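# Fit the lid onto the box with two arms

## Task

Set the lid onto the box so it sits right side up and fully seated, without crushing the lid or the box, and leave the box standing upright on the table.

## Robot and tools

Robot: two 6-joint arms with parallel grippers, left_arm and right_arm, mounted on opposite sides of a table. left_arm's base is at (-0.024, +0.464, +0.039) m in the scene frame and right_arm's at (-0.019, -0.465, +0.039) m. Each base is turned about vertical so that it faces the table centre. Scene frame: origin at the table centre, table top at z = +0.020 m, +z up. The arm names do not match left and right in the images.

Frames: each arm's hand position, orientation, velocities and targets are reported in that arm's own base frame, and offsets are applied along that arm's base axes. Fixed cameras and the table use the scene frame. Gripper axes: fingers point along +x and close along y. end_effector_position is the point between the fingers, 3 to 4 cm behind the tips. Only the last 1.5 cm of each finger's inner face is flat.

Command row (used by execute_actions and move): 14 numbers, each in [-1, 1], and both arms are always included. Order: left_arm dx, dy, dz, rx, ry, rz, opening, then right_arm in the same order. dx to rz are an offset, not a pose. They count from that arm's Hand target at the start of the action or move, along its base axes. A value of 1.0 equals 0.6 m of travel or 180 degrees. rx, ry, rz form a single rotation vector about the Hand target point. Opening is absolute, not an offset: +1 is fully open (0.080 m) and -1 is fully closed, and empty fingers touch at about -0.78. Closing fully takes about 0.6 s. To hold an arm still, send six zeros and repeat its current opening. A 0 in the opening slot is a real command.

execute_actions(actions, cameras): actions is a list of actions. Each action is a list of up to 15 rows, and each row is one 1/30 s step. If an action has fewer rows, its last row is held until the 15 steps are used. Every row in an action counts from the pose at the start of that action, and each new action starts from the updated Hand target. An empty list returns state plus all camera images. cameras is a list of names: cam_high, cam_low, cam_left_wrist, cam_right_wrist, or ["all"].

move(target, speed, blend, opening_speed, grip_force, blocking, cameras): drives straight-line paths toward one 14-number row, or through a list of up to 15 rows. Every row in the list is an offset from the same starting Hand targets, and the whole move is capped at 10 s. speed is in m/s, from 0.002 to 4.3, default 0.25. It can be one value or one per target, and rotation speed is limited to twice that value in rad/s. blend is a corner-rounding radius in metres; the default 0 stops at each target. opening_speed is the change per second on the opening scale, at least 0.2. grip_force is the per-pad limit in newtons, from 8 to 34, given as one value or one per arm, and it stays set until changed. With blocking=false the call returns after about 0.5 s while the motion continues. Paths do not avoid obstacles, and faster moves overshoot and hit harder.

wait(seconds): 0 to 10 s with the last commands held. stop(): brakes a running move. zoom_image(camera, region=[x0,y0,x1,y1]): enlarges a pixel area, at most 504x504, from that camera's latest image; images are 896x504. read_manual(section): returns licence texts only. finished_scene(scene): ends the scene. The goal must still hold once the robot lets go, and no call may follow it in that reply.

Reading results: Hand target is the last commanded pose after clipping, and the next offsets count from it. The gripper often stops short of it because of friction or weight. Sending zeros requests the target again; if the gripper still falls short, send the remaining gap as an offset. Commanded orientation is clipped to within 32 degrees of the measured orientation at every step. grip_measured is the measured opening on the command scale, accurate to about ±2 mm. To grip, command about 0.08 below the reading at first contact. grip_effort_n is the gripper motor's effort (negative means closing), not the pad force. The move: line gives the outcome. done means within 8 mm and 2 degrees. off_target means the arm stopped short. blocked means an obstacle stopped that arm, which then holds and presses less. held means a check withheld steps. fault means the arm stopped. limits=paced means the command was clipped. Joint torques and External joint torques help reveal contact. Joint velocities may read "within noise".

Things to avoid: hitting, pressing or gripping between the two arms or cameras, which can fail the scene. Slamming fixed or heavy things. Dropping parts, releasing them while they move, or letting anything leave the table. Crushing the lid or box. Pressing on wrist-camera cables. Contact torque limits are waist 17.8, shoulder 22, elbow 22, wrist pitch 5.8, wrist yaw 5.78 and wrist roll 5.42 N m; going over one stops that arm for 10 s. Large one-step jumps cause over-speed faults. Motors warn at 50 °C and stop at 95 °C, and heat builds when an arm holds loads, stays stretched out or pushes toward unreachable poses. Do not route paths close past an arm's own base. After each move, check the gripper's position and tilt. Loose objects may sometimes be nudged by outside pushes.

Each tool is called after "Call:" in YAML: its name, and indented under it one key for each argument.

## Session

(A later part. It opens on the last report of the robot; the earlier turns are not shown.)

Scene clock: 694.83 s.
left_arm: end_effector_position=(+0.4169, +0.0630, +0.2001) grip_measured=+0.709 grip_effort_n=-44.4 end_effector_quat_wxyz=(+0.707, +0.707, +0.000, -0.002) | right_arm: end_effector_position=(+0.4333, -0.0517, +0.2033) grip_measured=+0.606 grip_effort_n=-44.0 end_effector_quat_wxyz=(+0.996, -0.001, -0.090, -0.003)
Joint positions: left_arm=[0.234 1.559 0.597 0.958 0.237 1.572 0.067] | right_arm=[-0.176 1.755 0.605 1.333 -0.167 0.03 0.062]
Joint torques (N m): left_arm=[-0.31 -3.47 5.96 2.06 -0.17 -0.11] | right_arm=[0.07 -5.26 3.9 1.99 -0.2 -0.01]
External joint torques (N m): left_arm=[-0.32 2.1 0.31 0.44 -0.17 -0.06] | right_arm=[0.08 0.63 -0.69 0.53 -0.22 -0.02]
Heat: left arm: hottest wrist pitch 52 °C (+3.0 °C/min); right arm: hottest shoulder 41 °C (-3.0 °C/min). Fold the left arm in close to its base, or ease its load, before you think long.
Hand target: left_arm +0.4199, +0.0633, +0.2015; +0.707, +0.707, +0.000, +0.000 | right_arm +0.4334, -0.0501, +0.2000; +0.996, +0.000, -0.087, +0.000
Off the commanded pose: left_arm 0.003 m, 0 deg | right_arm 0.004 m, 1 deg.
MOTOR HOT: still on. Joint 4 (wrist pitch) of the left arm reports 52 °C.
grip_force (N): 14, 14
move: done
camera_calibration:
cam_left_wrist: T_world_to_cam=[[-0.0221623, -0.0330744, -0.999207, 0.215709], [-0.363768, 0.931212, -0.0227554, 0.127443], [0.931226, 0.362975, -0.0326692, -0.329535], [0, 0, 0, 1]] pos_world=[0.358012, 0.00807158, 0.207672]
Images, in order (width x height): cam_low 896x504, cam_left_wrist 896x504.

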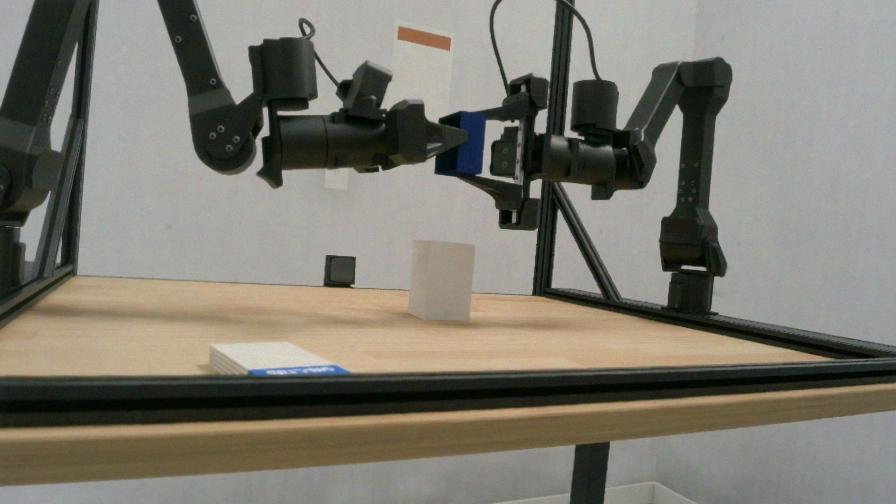

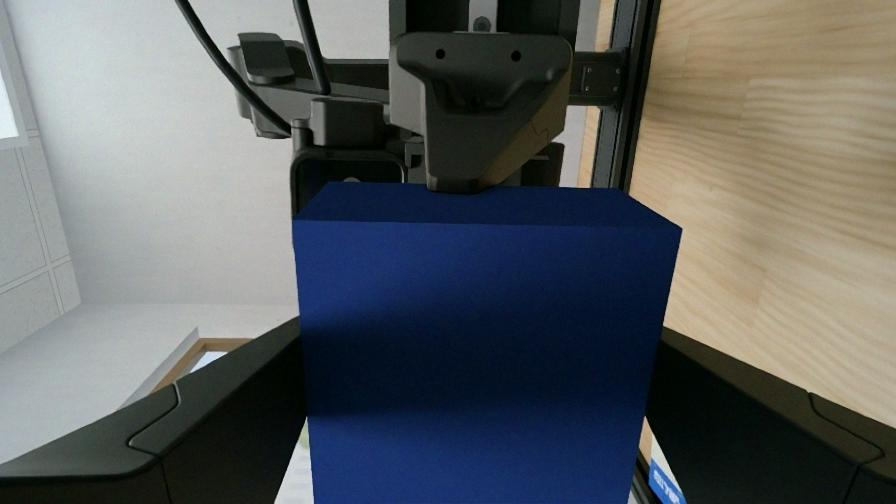

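Call:
move:
  target:
    - [0,0,0,0,0,0,0.58, 0,0,0,0,0,0, 1]
    - [0,0,0,0,0,0,0.58, -0.2,0,0,0,0,0, 1]
    - [0.0073,-0.1442,0.0,0,0.5,0,0.58, -0.28,-0.05,0.05,0,0,0, 1]
  speed: 0.25
  cameras: ["all"]

Call:
zoom_image:
  camera: "cam_low"
  region: [340, 130, 560, 340]

Scene clock: 735.37 s.
left_arm: end_effector_position=(+0.4214, -0.0222, +0.2034) grip_measured=+0.709 grip_effort_n=-44.4 end_effector_quat_wxyz=(+0.532, +0.531, +0.464, -0.468) | right_arm: end_effector_position=(+0.2663, -0.0806, +0.2257) grip_measured=+0.998 grip_effort_n=12.8 end_effector_quat_wxyz=(+0.997, +0.002, -0.082, -0.002)
Joint positions: left_arm=[-0.053 2.122 2.253 -1.57 -0.001 1.521 0.067] | right_arm=[-0.597 0.895 0.153 0.938 -0.584 0.114 0.08]
Joint torques (N m): left_arm=[-0.06 -6.47 5.77 0.45 0.13 -0.22] | right_arm=[-0.33 -2.25 5.94 1.5 -0.05 0.16]
External joint torques (N m): left_arm=[-0.13 2.95 0.35 -0.05 0.08 -0.21] | right_arm=[-0.34 -0.94 0.2 0.14 -0.11 0.16]
Motor temperatures (°C): left_arm=[30 33 38 49 33 34] | right_arm=[32 40 37 41 36 35]
Heat: left arm: hottest wrist pitch 49 °C (-6.1 °C/min); right arm: hottest wrist pitch 41 °C (+1.0 °C/min). Fold the left arm in close to its base, or ease its load, before you think long.
Hand target: left_arm +0.4243, -0.0231, +0.2014; +0.500, +0.499, +0.500, -0.500 | right_arm +0.2654, -0.0801, +0.2300; +0.996, +0.000, -0.087, +0.000
Off the commanded pose: left_arm 0.004 m, 8 deg | right_arm 0.004 m, 1 deg.
MOTOR HOT: still on. Joint 4 (wrist pitch) of the left arm reports 49 °C.
joint sent to its limit (left arm) — joint 4 (wrist pitch), lower limit. The joint targets are off in orientation, not in position.
grip_force (N): 14, 14
move: off_target (left_arm)
camera_calibration:
cam_left_wrist: T_world_to_cam=[[-0.993274, -0.0304885, -0.111703, 0.444979], [-0.0685182, 0.93244, 0.354768, 0.00739032], [0.0933401, 0.360035, -0.928258, 0.232472], [0, 0, 0, 1]] pos_world=[0.420794, -0.0770223, 0.262878]
cam_right_wrist: T_world_to_cam=[[0.034832, -0.998775, 0.0351514, -0.0871008], [-0.227577, -0.0421755, -0.972846, 0.304766], [0.973137, 0.0258865, -0.228767, -0.129879], [0, 0, 0, 1]] pos_world=[0.198782, -0.0707783, 0.26984]

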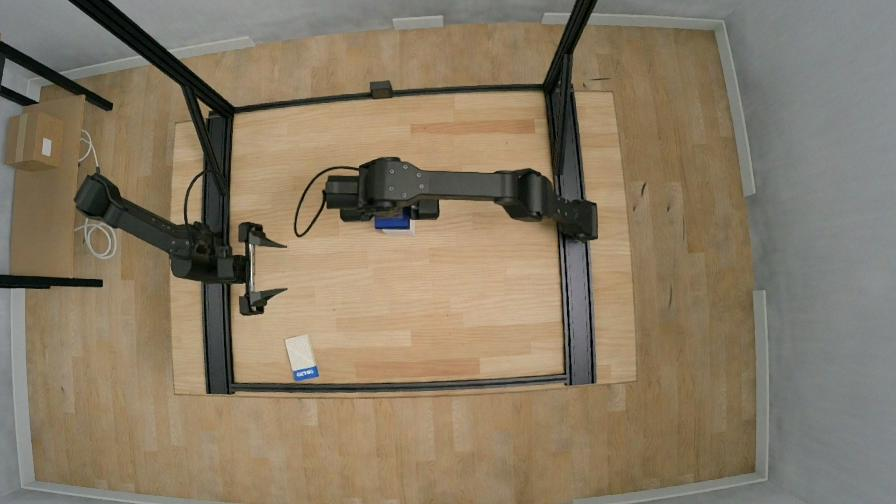

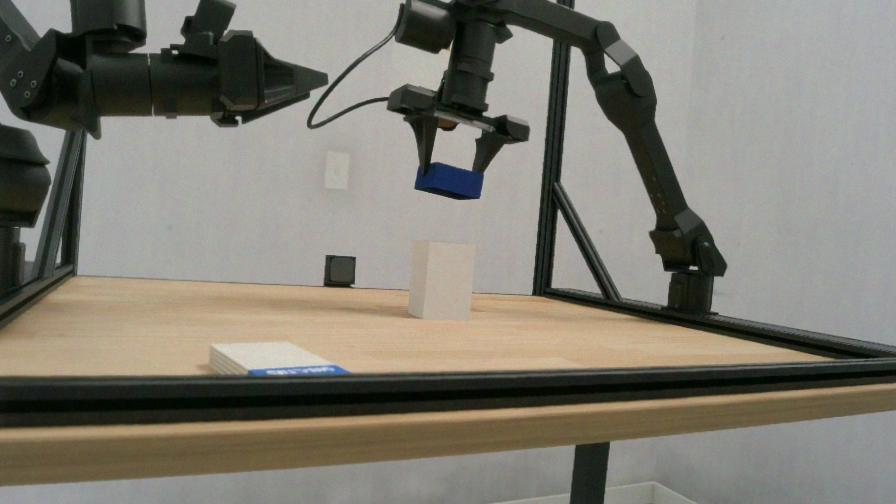

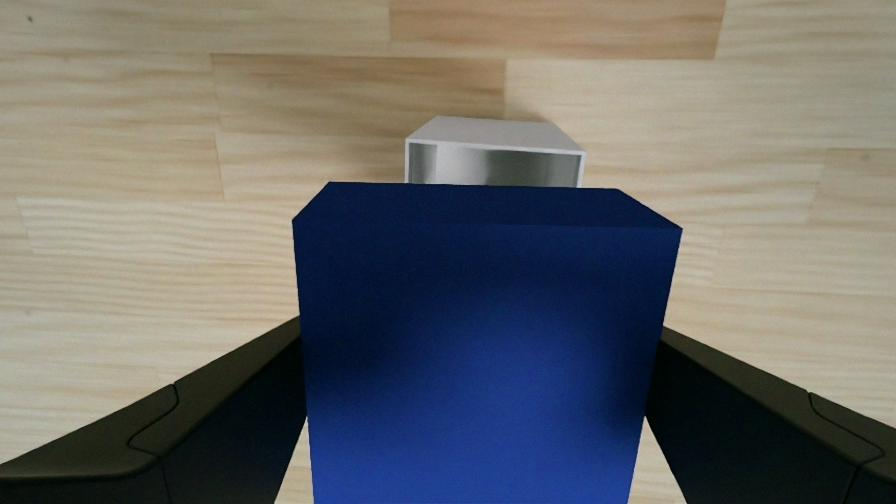

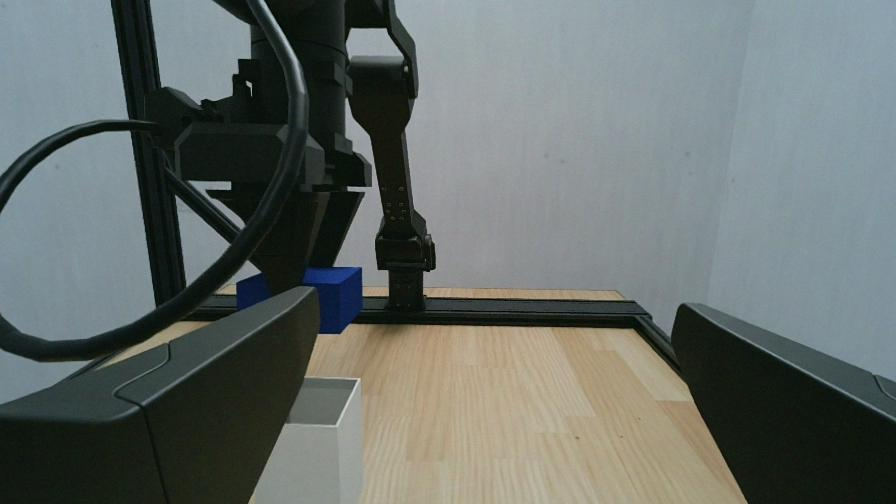

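Scaled by 2.291 from the camera's 896x504 image, which has a finer 1280x720 frame.

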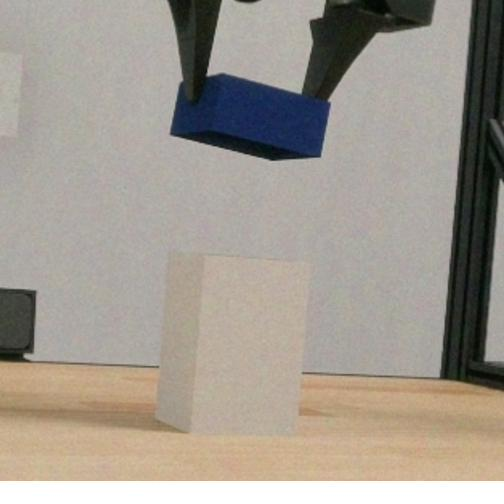

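Call:
move:
  target: [-0.0005,0.0005,-0.0773,0,0,-0.0078,0.58, 0,0,0,0,0,0, 1]
  speed: 0.1
  cameras: ["cam_low", "cam_left_wrist"]

Call:
zoom_image:
  camera: "cam_low"
  region: [380, 170, 520, 330]

Call:
zoom_image:
  camera: "cam_left_wrist"
  region: [280, 80, 700, 260]

Scene clock: 806.77 s.
left_arm: end_effector_position=(+0.4241, -0.0224, +0.1618) grip_measured=+0.709 grip_effort_n=-44.4 end_effector_quat_wxyz=(+0.500, +0.509, +0.491, -0.500) | right_arm: end_effector_position=(+0.2663, -0.0805, +0.2257) grip_measured=+0.998 grip_effort_n=12.8 end_effector_quat_wxyz=(+0.997, +0.002, -0.081, -0.001)
Joint positions: left_arm=[-0.053 2.207 2.224 -1.57 -0.001 1.537 0.067] | right_arm=[-0.597 0.895 0.153 0.938 -0.585 0.114 0.08]
Joint torques (N m): left_arm=[-0.03 -7.16 3.82 0.47 0.14 0.14] | right_arm=[-0.13 -2.22 5.89 1.51 -0.12 0.14]
External joint torques (N m): left_arm=[-0.02 2.87 -1.64 0.16 0.09 0.14] | right_arm=[-0.14 -0.89 0.07 0.14 -0.18 0.14]
Motor temperatures (°C): left_arm=[30 38 38 42 33 34] | right_arm=[32 37 41 42 36 35]
Heat: left arm: hottest wrist pitch 42 °C (-5.0 °C/min); right arm: hottest wrist pitch 42 °C (+0.0 °C/min).
Hand target: left_arm +0.4240, -0.0228, +0.1550; +0.494, +0.506, +0.494, -0.506 | right_arm +0.2654, -0.0801, +0.2301; +0.996, +0.000, -0.087, +0.000
Off the commanded pose: left_arm 0.007 m, 1 deg | right_arm 0.004 m, 1 deg.
MOTOR HOT: cleared for the motors of the left arm.
grip_force (N): 14, 14
move: done
camera_calibration:
cam_left_wrist: T_world_to_cam=[[-0.999895, -0.0144626, 0.000953275, 0.427978], [-0.0131099, 0.930502, 0.366051, -0.00293376], [-0.00618108, 0.366001, -0.930594, 0.236397], [0, 0, 0, 1]] pos_world=[0.429356, -0.0776017, 0.220655]
Images, in order (width x height): cam_low 896x504, cam_left_wrist 896x504.

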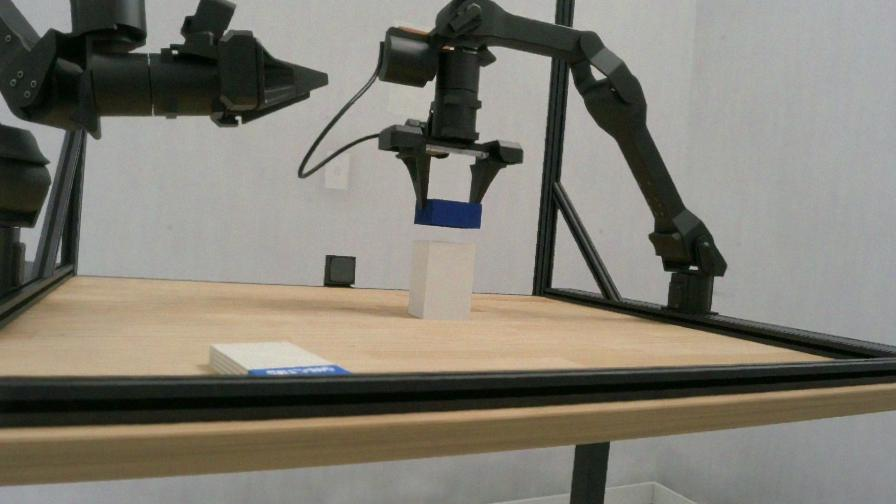

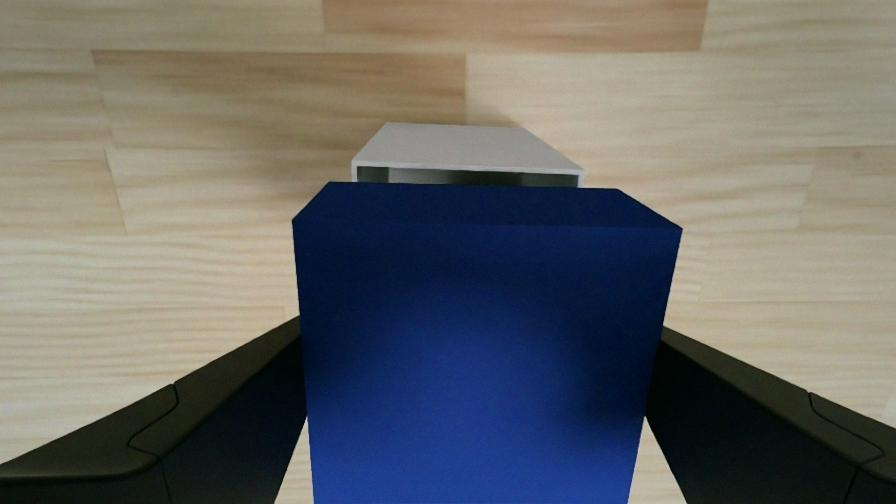

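Scaled by 3.150 from the camera's 896x504 image, which has a finer 1280x720 frame.

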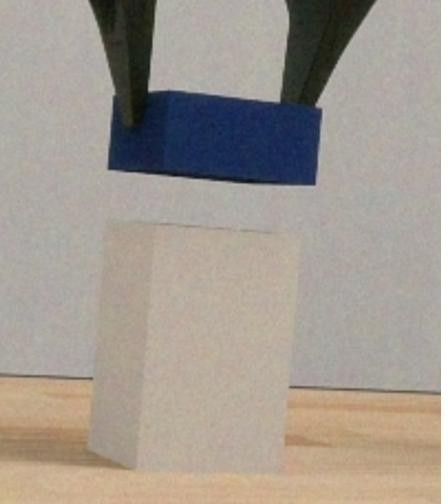

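Scaled by 1.200 from the camera's 896x504 image, which has a finer 1280x720 frame.

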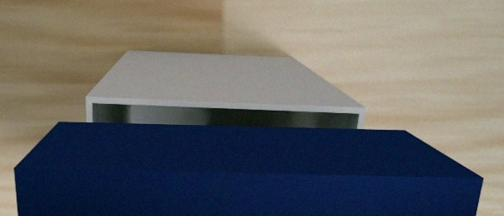

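Call:
move:
  target: [0,0,-0.02,0,0,0,0.58, 0,0,0,0,0,0, 1]
  speed: 0.06
  cameras: ["cam_low", "cam_left_wrist"]

Call:
zoom_image:
  camera: "cam_low"
  region: [390, 190, 500, 330]

Call:
zoom_image:
  camera: "cam_left_wrist"
  region: [290, 140, 490, 240]

Call:
zoom_image:
  camera: "cam_left_wrist"
  region: [490, 140, 690, 240]

Scene clock: 879.73 s.
left_arm: end_effector_position=(+0.4252, -0.0224, +0.1448) grip_measured=+0.709 grip_effort_n=-44.4 end_effector_quat_wxyz=(+0.496, +0.506, +0.494, -0.503) | right_arm: end_effector_position=(+0.2663, -0.0805, +0.2257) grip_measured=+0.998 grip_effort_n=12.8 end_effector_quat_wxyz=(+0.997, +0.002, -0.081, -0.001)
Joint positions: left_arm=[-0.053 2.207 2.155 -1.513 -0.001 1.537 0.067] | right_arm=[-0.597 0.895 0.153 0.938 -0.585 0.114 0.08]
Joint torques (N m): left_arm=[-0.09 -8.67 3.52 0.53 0.15 0.15] | right_arm=[-0.21 -2.19 5.92 1.5 -0.13 0.15]
External joint torques (N m): left_arm=[-0.18 1.35 -1.97 0.24 0.11 0.15] | right_arm=[-0.21 -0.88 0.14 0.14 -0.19 0.14]
Motor temperatures (°C): left_arm=[30 43 36 41 33 34] | right_arm=[32 36 41 42 36 35]
Heat: left arm: hottest shoulder 43 °C (+3.0 °C/min); right arm: hottest wrist pitch 42 °C (+0.0 °C/min).
Hand target: left_arm +0.4241, -0.0228, +0.1431; +0.494, +0.506, +0.494, -0.506 | right_arm +0.2654, -0.0801, +0.2301; +0.996, +0.000, -0.087, +0.000
Off the commanded pose: left_arm 0.002 m, 0 deg | right_arm 0.004 m, 1 deg.
grip_force (N): 14, 14
move: done
camera_calibration:
cam_left_wrist: T_world_to_cam=[[-0.999805, -0.0144489, 0.0134766, 0.427214], [-0.00849834, 0.930234, 0.366869, 0.00126029], [-0.0178372, 0.366683, -0.930175, 0.225543], [0, 0, 0, 1]] pos_world=[0.431164, -0.0777022, 0.203574]
Images, in order (width x height): cam_low 896x504, cam_left_wrist 896x504.

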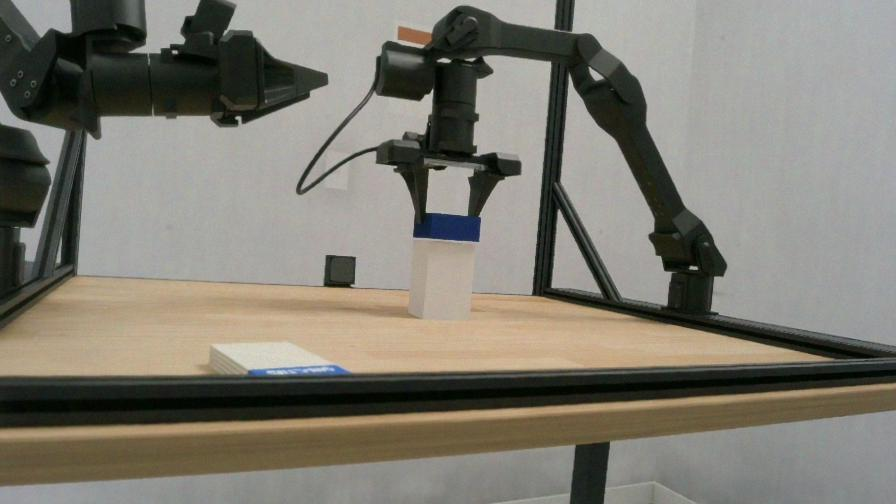

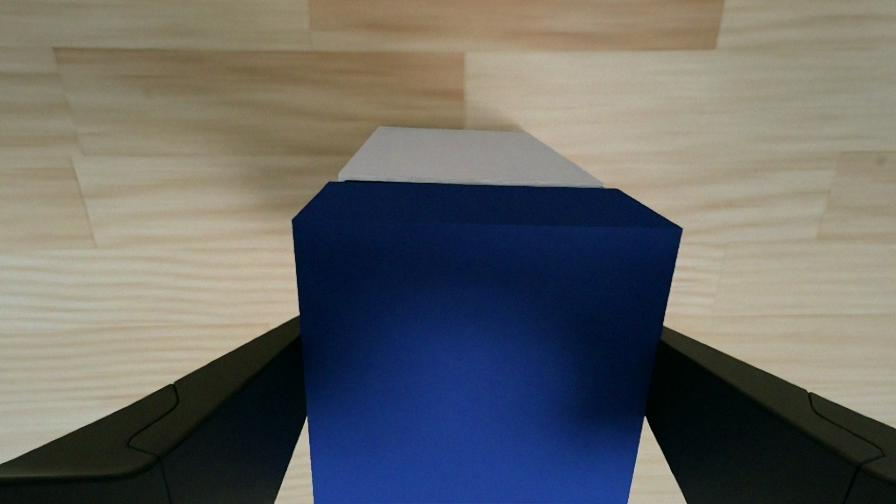

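Scaled by 3.600 from the camera's 896x504 image, which has a finer 1280x720 frame.

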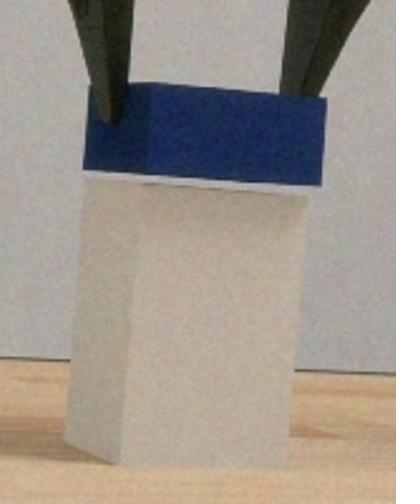

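Scaled by 2.520 from the camera's 896x504 image, which has a finer 1280x720 frame.

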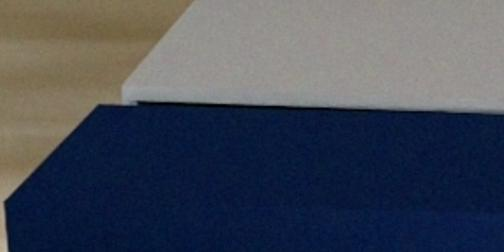

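Scaled by 2.520 from the camera's 896x504 image, which has a finer 1280x720 frame.

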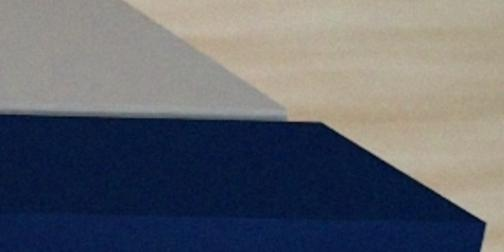

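Call:
move:
  target: [0.0012,-0.0043,0,0,0,0,0.58, 0,0,0,0,0,0, 1]
  speed: 0.06
  cameras: ["cam_low", "cam_left_wrist"]

Call:
zoom_image:
  camera: "cam_low"
  region: [400, 205, 490, 265]

Call:
zoom_image:
  camera: "cam_left_wrist"
  region: [310, 150, 400, 220]

Call:
zoom_image:
  camera: "cam_left_wrist"
  region: [560, 150, 650, 220]

Scene clock: 924.47 s.
left_arm: end_effector_position=(+0.4251, -0.0244, +0.1447) grip_measured=+0.709 grip_effort_n=-44.4 end_effector_quat_wxyz=(+0.495, +0.507, +0.493, -0.504) | right_arm: end_effector_position=(+0.2663, -0.0805, +0.2257) grip_measured=+0.998 grip_effort_n=12.8 end_effector_quat_wxyz=(+0.997, +0.002, -0.081, -0.001)
Joint positions: left_arm=[-0.058 2.207 2.155 -1.513 -0.001 1.537 0.067] | right_arm=[-0.597 0.895 0.153 0.938 -0.585 0.114 0.08]
Joint torques (N m): left_arm=[-0.28 -8.12 4.37 0.31 0.15 -0.06] | right_arm=[-0.14 -2.18 5.82 1.46 -0.1 0.12]
External joint torques (N m): left_arm=[-0.22 2.04 -1.21 0.01 0.09 -0.06] | right_arm=[-0.11 -0.88 0.06 0.11 -0.16 0.11]
Motor temperatures (°C): left_arm=[30 48 37 41 33 34] | right_arm=[32 36 41 42 35 35]
Heat: left arm: hottest shoulder 48 °C (+6.1 °C/min); right arm: hottest wrist pitch 42 °C (+0.0 °C/min).
Hand target: left_arm +0.4247, -0.0255, +0.1431; +0.494, +0.506, +0.494, -0.506 | right_arm +0.2654, -0.0801, +0.2301; +0.996, +0.000, -0.087, +0.000
Off the commanded pose: left_arm 0.002 m, 0 deg | right_arm 0.004 m, 1 deg.
grip_force (N): 14, 14
move: done
camera_calibration:
cam_left_wrist: T_world_to_cam=[[-0.999854, -0.00991128, 0.0139314, 0.427077], [-0.00411049, 0.930281, 0.366825, 0.00126989], [-0.0165958, 0.366714, -0.930186, 0.225644], [0, 0, 0, 1]] pos_world=[0.430764, -0.0796952, 0.203475]
Images, in order (width x height): cam_low 896x504, cam_left_wrist 896x504.

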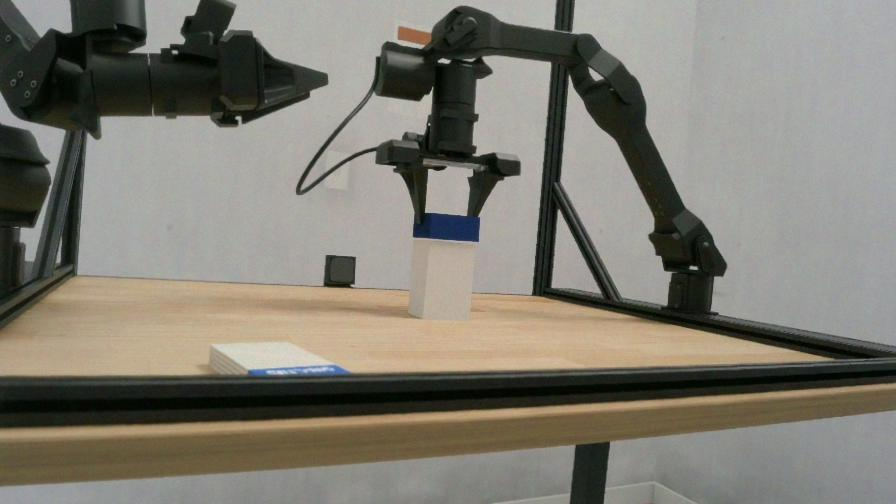

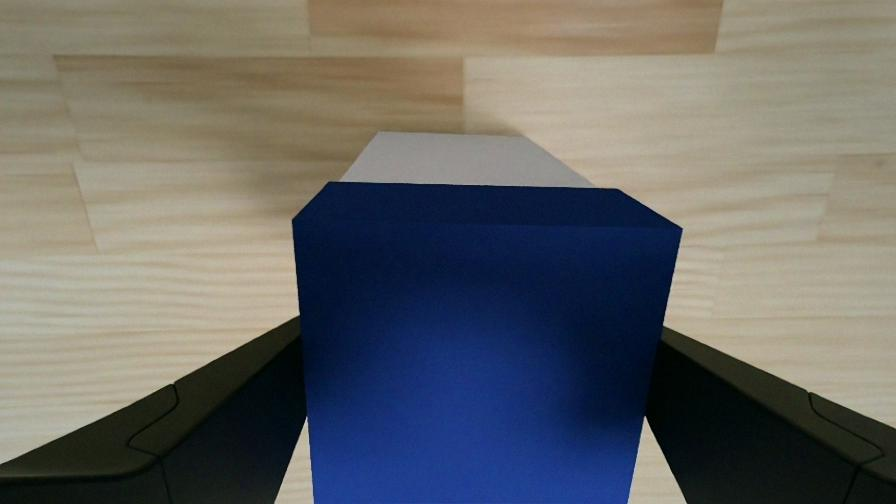

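Scaled by 5.600 from the camera's 896x504 image, which has a finer 1280x720 frame.

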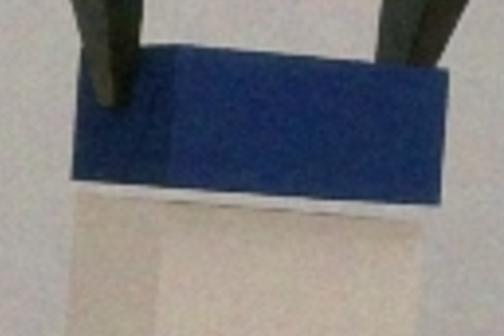

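Scaled by 5.600 from the camera's 896x504 image, which has a finer 1280x720 frame.

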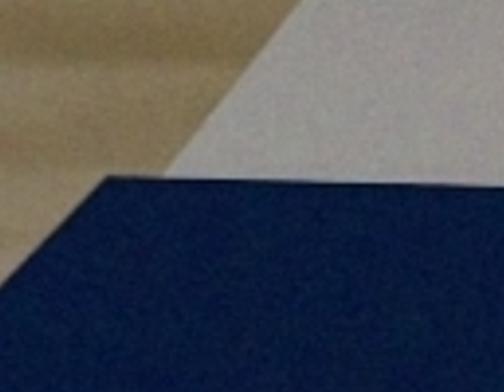

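Scaled by 5.600 from the camera's 896x504 image, which has a finer 1280x720 frame.

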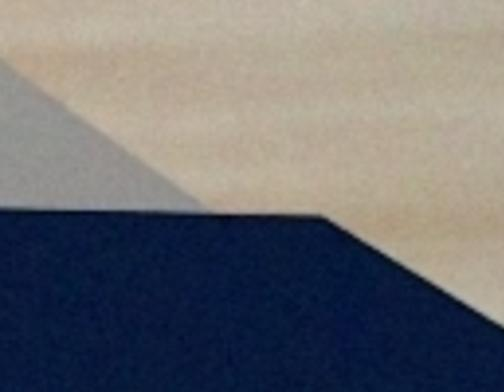

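Call:
move:
  target:
    - [0.003,-0.0008,0,0,0,0,0.58, 0,0,0,0,0,0, 1]
    - [0.003,-0.0008,-0.0117,0,0,0,0.58, 0,0,0,0,0,0, 1]
  speed: 0.05
  cameras: ["cam_low", "cam_left_wrist"]

Call:
zoom_image:
  camera: "cam_low"
  region: [400, 205, 490, 265]

Call:
zoom_image:
  camera: "cam_left_wrist"
  region: [290, 110, 650, 240]

Scene clock: 985.13 s.
left_arm: end_effector_position=(+0.4277, -0.0245, +0.1413) grip_measured=+0.709 grip_effort_n=-44.4 end_effector_quat_wxyz=(+0.498, +0.509, +0.491, -0.502) | right_arm: end_effector_position=(+0.2663, -0.0805, +0.2257) grip_measured=+0.998 grip_effort_n=12.8 end_effector_quat_wxyz=(+0.997, +0.002, -0.081, -0.001)
Joint positions: left_arm=[-0.058 2.207 2.141 -1.491 -0.001 1.537 0.067] | right_arm=[-0.597 0.895 0.153 0.938 -0.585 0.114 0.08]
Joint torques (N m): left_arm=[-0.22 -7.86 3.47 0.57 0.14 -0.09] | right_arm=[-0.09 -2.26 6.04 1.53 -0.1 0.11]
External joint torques (N m): left_arm=[-0.16 2.37 -2.16 0.24 0.09 -0.09] | right_arm=[-0.07 -0.97 0.31 0.19 -0.16 0.11]
Heat: left arm: hottest shoulder 49 °C (+1.0 °C/min); right arm: hottest wrist pitch 43 °C (+1.0 °C/min).
Hand target: left_arm +0.4266, -0.0259, +0.1360; +0.494, +0.506, +0.494, -0.506 | right_arm +0.2654, -0.0801, +0.2301; +0.996, +0.000, -0.087, +0.000
Off the commanded pose: left_arm 0.006 m, 1 deg | right_arm 0.004 m, 1 deg.
grip_force (N): 14, 14
move: done
camera_calibration:
cam_left_wrist: T_world_to_cam=[[-0.99994, -0.00991255, 0.00472498, 0.431095], [-0.00749232, 0.930436, 0.366377, 0.00415274], [-0.00802802, 0.36632, -0.930454, 0.218946], [0, 0, 0, 1]] pos_world=[0.432858, -0.0797949, 0.200161]
Images, in order (width x height): cam_low 896x504, cam_left_wrist 896x504.

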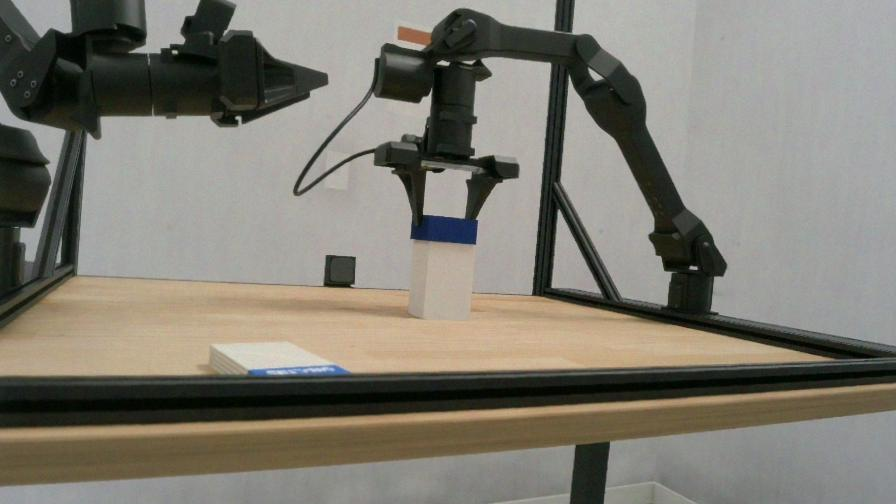

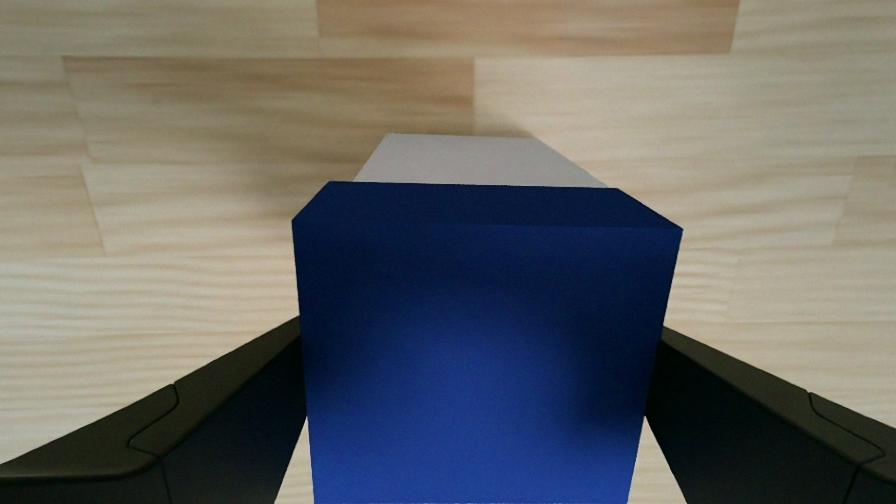

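Scaled by 5.600 from the camera's 896x504 image, which has a finer 1280x720 frame.

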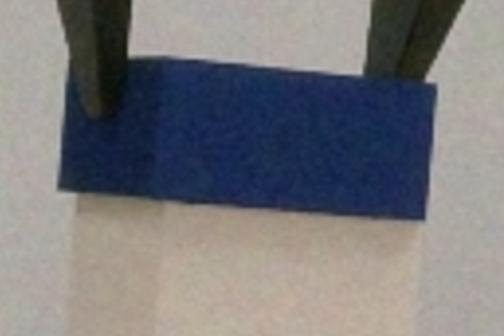

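Scaled by 1.400 from the camera's 896x504 image, which has a finer 1280x720 frame.

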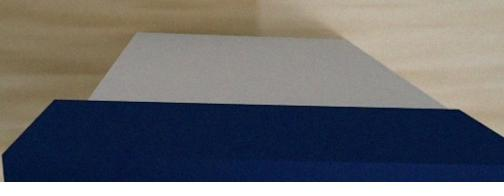

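Call:
move:
  target:
    - [-0.002,-0.0023,0.0133,0,0,0,0.58, 0,0,0,0,0,0, 1]
  speed: 0.05
  cameras: ["cam_low", "cam_left_wrist"]

Call:
zoom_image:
  camera: "cam_low"
  region: [400, 205, 490, 265]

Call:
zoom_image:
  camera: "cam_left_wrist"
  region: [290, 110, 650, 240]

Scene clock: 1007.23 s.
left_arm: end_effector_position=(+0.4234, -0.0259, +0.1440) grip_measured=+0.709 grip_effort_n=-44.4 end_effector_quat_wxyz=(+0.492, +0.506, +0.494, -0.507) | right_arm: end_effector_position=(+0.2663, -0.0805, +0.2257) grip_measured=+0.998 grip_effort_n=12.8 end_effector_quat_wxyz=(+0.997, +0.002, -0.081, -0.001)
Joint positions: left_arm=[-0.061 2.207 2.152 -1.518 -0.001 1.536 0.067] | right_arm=[-0.597 0.895 0.153 0.938 -0.585 0.114 0.08]
Joint torques (N m): left_arm=[-0.28 -7.67 5.85 0.19 0.12 -0.19] | right_arm=[-0.2 -2.05 5.89 1.5 -0.14 0.07]
External joint torques (N m): left_arm=[-0.28 2.33 0.36 -0.1 0.07 -0.19] | right_arm=[-0.21 -0.76 0.12 0.14 -0.2 0.07]
Heat: left arm: hottest shoulder 49 °C (+1.0 °C/min); right arm: hottest wrist pitch 43 °C (+0.0 °C/min).
Hand target: left_arm +0.4254, -0.0273, +0.1440; +0.494, +0.506, +0.494, -0.506 | right_arm +0.2654, -0.0801, +0.2301; +0.996, +0.000, -0.087, +0.000
Off the commanded pose: left_arm 0.002 m, 0 deg | right_arm 0.004 m, 1 deg.
grip_force (N): 14, 14
move: done
camera_calibration:
cam_left_wrist: T_world_to_cam=[[-0.999738, -0.00685651, 0.0218498, 0.424273], [0.00164849, 0.930103, 0.367294, 0.00049197], [-0.022841, 0.367234, -0.929848, 0.228035], [0, 0, 0, 1]] pos_world=[0.429369, -0.0812908, 0.202587]
Images, in order (width x height): cam_low 896x504, cam_left_wrist 896x504.

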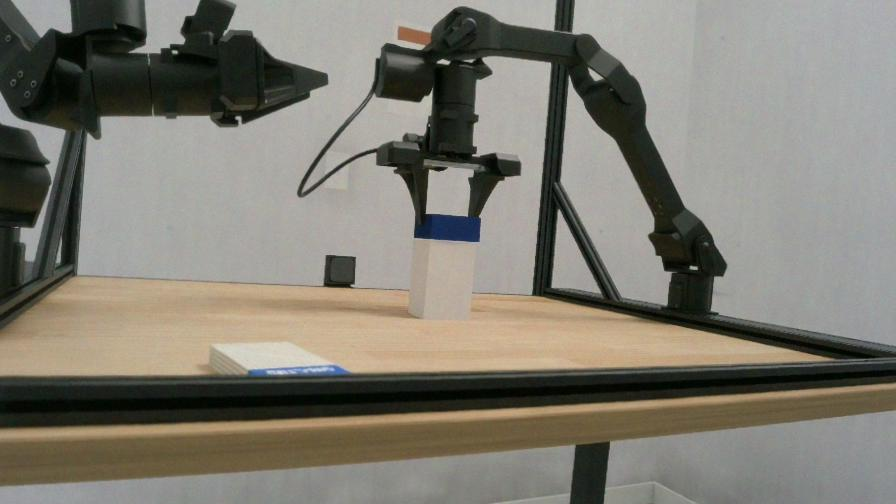

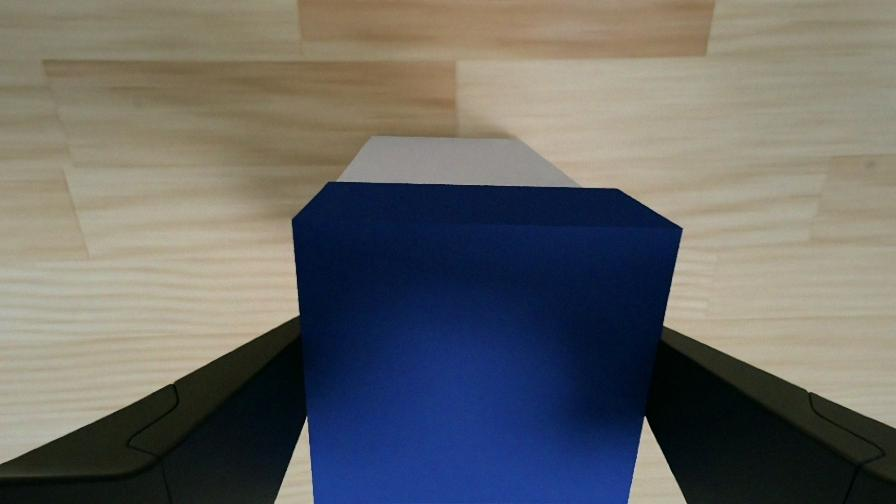

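Scaled by 5.600 from the camera's 896x504 image, which has a finer 1280x720 frame.

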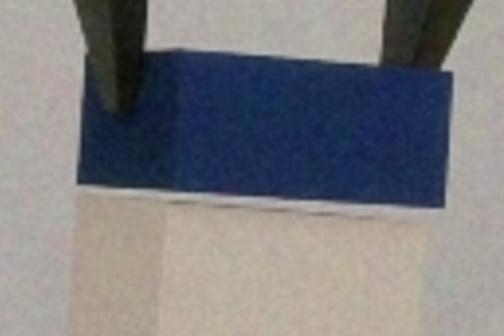

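Scaled by 1.400 from the camera's 896x504 image, which has a finer 1280x720 frame.

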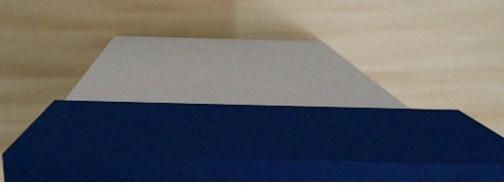

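Call:
move:
  target:
    - [-0.009,-0.0123,0.0150,0.0389,-0.0389,0,0.58, 0,0,0,0,0,0, 1]
  speed: 0.06
  cameras: ["cam_low", "cam_left_wrist"]

Call:
zoom_image:
  camera: "cam_low"
  region: [400, 190, 490, 250]

Call:
zoom_image:
  camera: "cam_left_wrist"
  region: [290, 110, 650, 240]

Scene clock: 1102.13 s.
left_arm: end_effector_position=(+0.4220, -0.0349, +0.1482) grip_measured=+0.709 grip_effort_n=-44.4 end_effector_quat_wxyz=(+0.489, +0.562, +0.494, -0.448) | right_arm: end_effector_position=(+0.2663, -0.0805, +0.2257) grip_measured=+0.998 grip_effort_n=12.3 end_effector_quat_wxyz=(+0.997, +0.002, -0.081, -0.001)
Joint positions: left_arm=[-0.129 2.096 1.983 -1.364 -0.131 1.476 0.067] | right_arm=[-0.597 0.895 0.153 0.938 -0.585 0.114 0.08]
Joint torques (N m): left_arm=[-0.22 -9.87 3.69 0.74 -0.19 -0.21] | right_arm=[-0.04 -2.25 6.16 1.47 -0.15 0.12]
External joint torques (N m): left_arm=[-0.17 -0.24 -2.06 0.29 -0.16 -0.21] | right_arm=[-0.02 -0.92 0.36 0.1 -0.22 0.11]
Heat: left arm: hottest shoulder 51 °C (+1.0 °C/min); right arm: hottest wrist pitch 43 °C (+0.0 °C/min). Fold the left arm in close to its base, or ease its load, before you think long.
Hand target: left_arm +0.4201, -0.0347, +0.1531; +0.492, +0.565, +0.493, -0.443 | right_arm +0.2654, -0.0801, +0.2301; +0.996, +0.000, -0.087, +0.000
Off the commanded pose: left_arm 0.005 m, 1 deg | right_arm 0.004 m, 1 deg.
MOTOR HOT: joint 2 (shoulder) of the left arm reports 51 °C; the controller stops that arm at 95 °C. To cool a motor, set the load down, stop pushing, or move to a pose that needs little force.
grip_force (N): 14, 14
move: done
camera_calibration:
cam_left_wrist: T_world_to_cam=[[-0.995794, -0.000753255, -0.0916138, 0.438106], [-0.0440125, 0.880955, 0.471149, 0.00942524], [0.0803527, 0.4732, -0.877283, 0.187624], [0, 0, 0, 1]] pos_world=[0.421602, -0.096757, 0.200295]
Images, in order (width x height): cam_low 896x504, cam_left_wrist 896x504.

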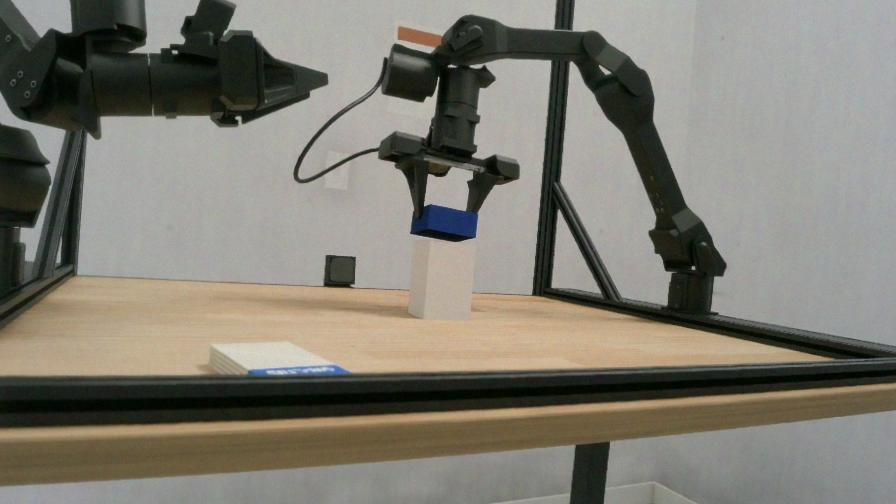

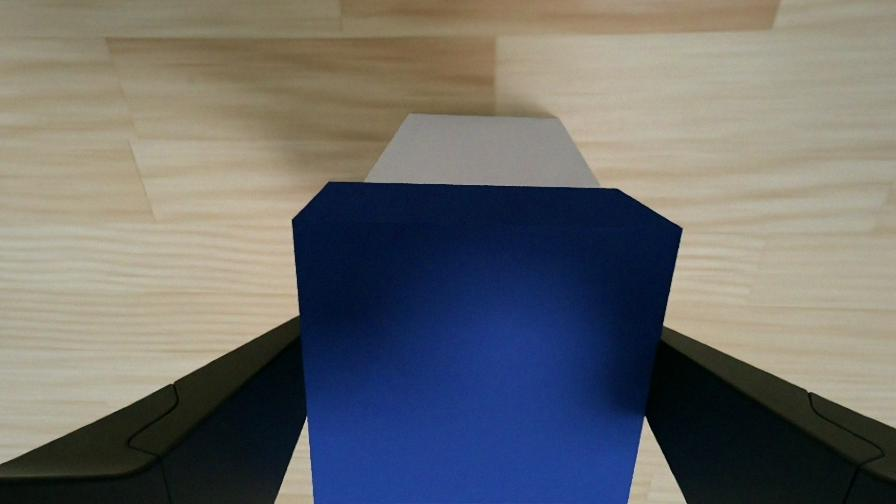

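Scaled by 5.600 from the camera's 896x504 image, which has a finer 1280x720 frame.

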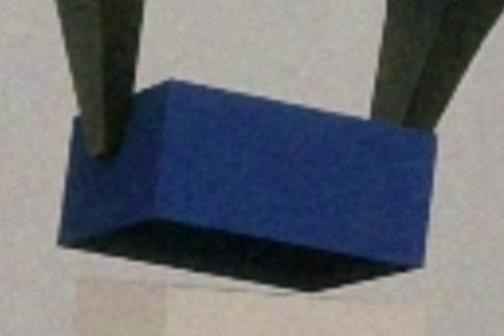

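Scaled by 1.400 from the camera's 896x504 image, which has a finer 1280x720 frame.

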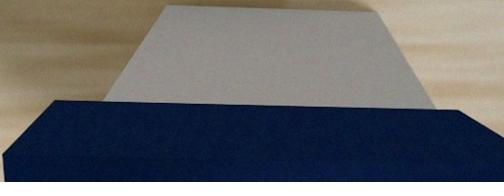

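Call:
move:
  target:
    - [-0.0040,0,0.002,0,0,0,0.58, 0,0,0,0,0,0, 1]
    - [-0.0040,0,-0.0085,0,0,0,0.58, 0,0,0,0,0,0, 1]
  speed: 0.06
  cameras: ["cam_low", "cam_left_wrist", "cam_right_wrist"]

Call:
zoom_image:
  camera: "cam_low"
  region: [400, 190, 490, 250]

Call:
zoom_image:
  camera: "cam_left_wrist"
  region: [290, 110, 650, 240]

Scene clock: 1130.77 s.
left_arm: end_effector_position=(+0.4195, -0.0345, +0.1433) grip_measured=+0.709 grip_effort_n=-44.4 end_effector_quat_wxyz=(+0.489, +0.562, +0.494, -0.448) | right_arm: end_effector_position=(+0.2663, -0.0805, +0.2257) grip_measured=+0.998 grip_effort_n=12.8 end_effector_quat_wxyz=(+0.997, +0.002, -0.081, -0.001)
Joint positions: left_arm=[-0.129 2.081 1.942 -1.337 -0.131 1.476 0.067] | right_arm=[-0.597 0.895 0.153 0.938 -0.585 0.114 0.08]
Joint torques (N m): left_arm=[-0.32 -9.7 3.63 0.74 -0.2 -0.22] | right_arm=[-0.24 -2.18 6.18 1.53 -0.1 0.13]
External joint torques (N m): left_arm=[-0.36 -0.26 -2.1 0.3 -0.16 -0.21] | right_arm=[-0.25 -0.86 0.4 0.17 -0.16 0.13]
Motor temperatures (°C): left_arm=[30 60 37 40 32 33] | right_arm=[31 35 42 43 35 35]
Heat: left arm: hottest shoulder 60 °C (+10.0 °C/min); right arm: hottest wrist pitch 43 °C (+0.0 °C/min). Fold the left arm in close to its base, or ease its load, before you think long.
Hand target: left_arm +0.4176, -0.0346, +0.1478; +0.492, +0.565, +0.493, -0.443 | right_arm +0.2654, -0.0801, +0.2301; +0.996, +0.000, -0.087, +0.000
Off the commanded pose: left_arm 0.005 m, 1 deg | right_arm 0.004 m, 1 deg.
MOTOR HOT: still on. Joint 2 (shoulder) of the left arm reports 60 °C.
grip_force (N): 14, 14
move: done
camera_calibration:
cam_left_wrist: T_world_to_cam=[[-0.995788, -0.00151745, -0.0916774, 0.435104], [-0.0447137, 0.88095, 0.471093, 0.0116651], [0.0800483, 0.473208, -0.877307, 0.183518], [0, 0, 0, 1]] pos_world=[0.419102, -0.0964582, 0.195395]
cam_right_wrist: T_world_to_cam=[[0.0351696, -0.998758, 0.0352811, -0.0871023], [-0.22756, -0.0423788, -0.972841, 0.304751], [0.973129, 0.0261858, -0.228768, -0.129859], [0, 0, 0, 1]] pos_world=[0.198782, -0.0706787, 0.26984]
Images, in order (width x height): cam_low 896x504, cam_left_wrist 896x504, cam_right_wrist 896x504.

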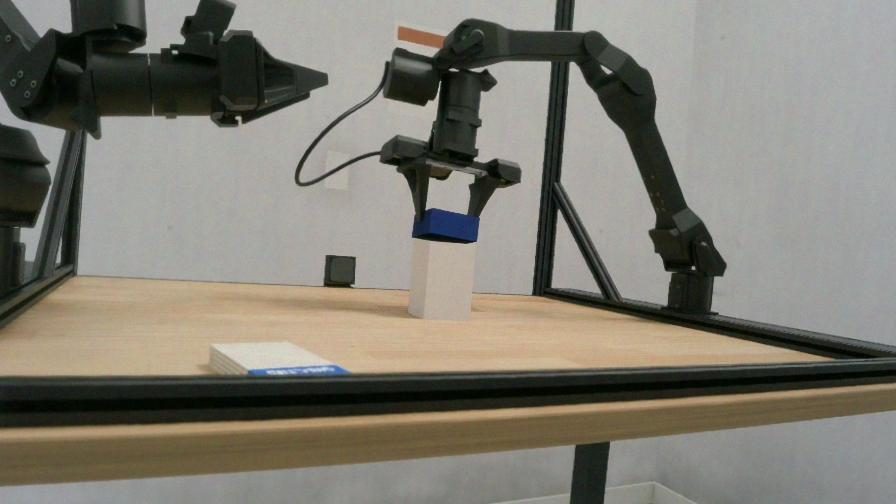

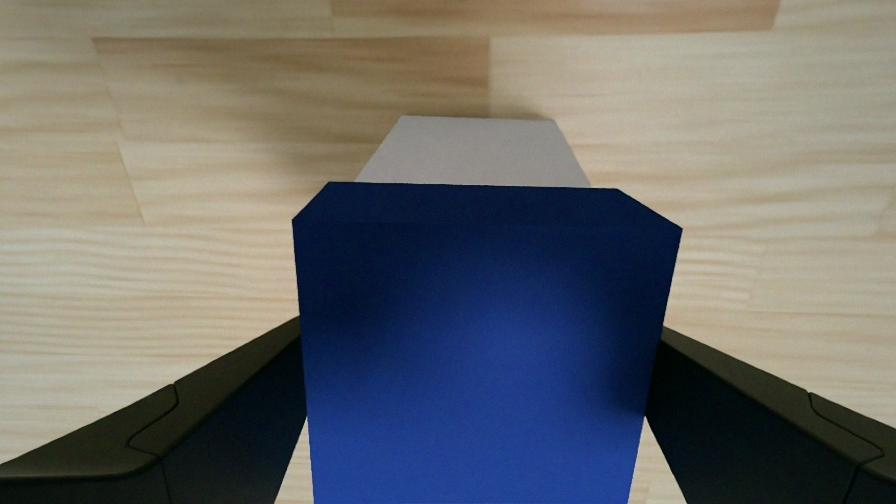

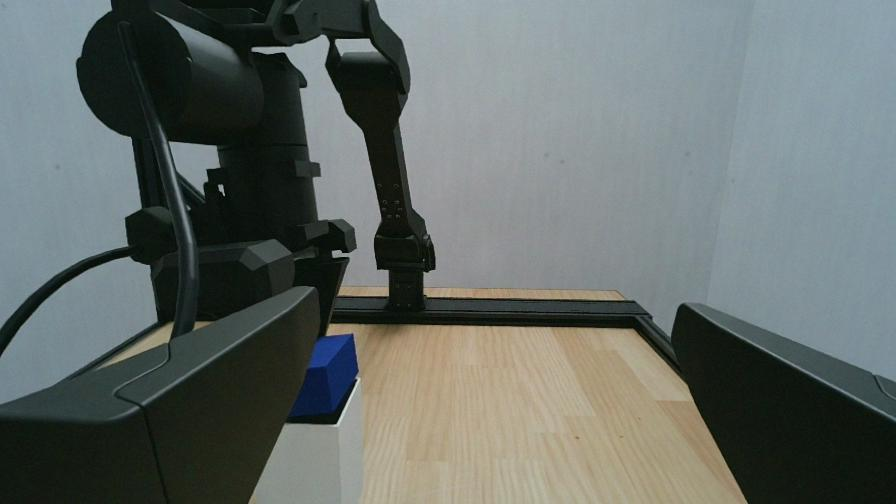

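Scaled by 5.600 from the camera's 896x504 image, which has a finer 1280x720 frame.

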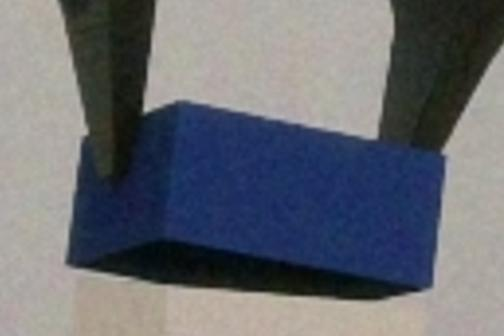

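Scaled by 1.400 from the camera's 896x504 image, which has a finer 1280x720 frame.

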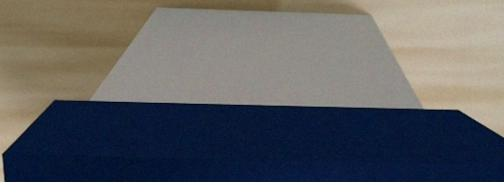

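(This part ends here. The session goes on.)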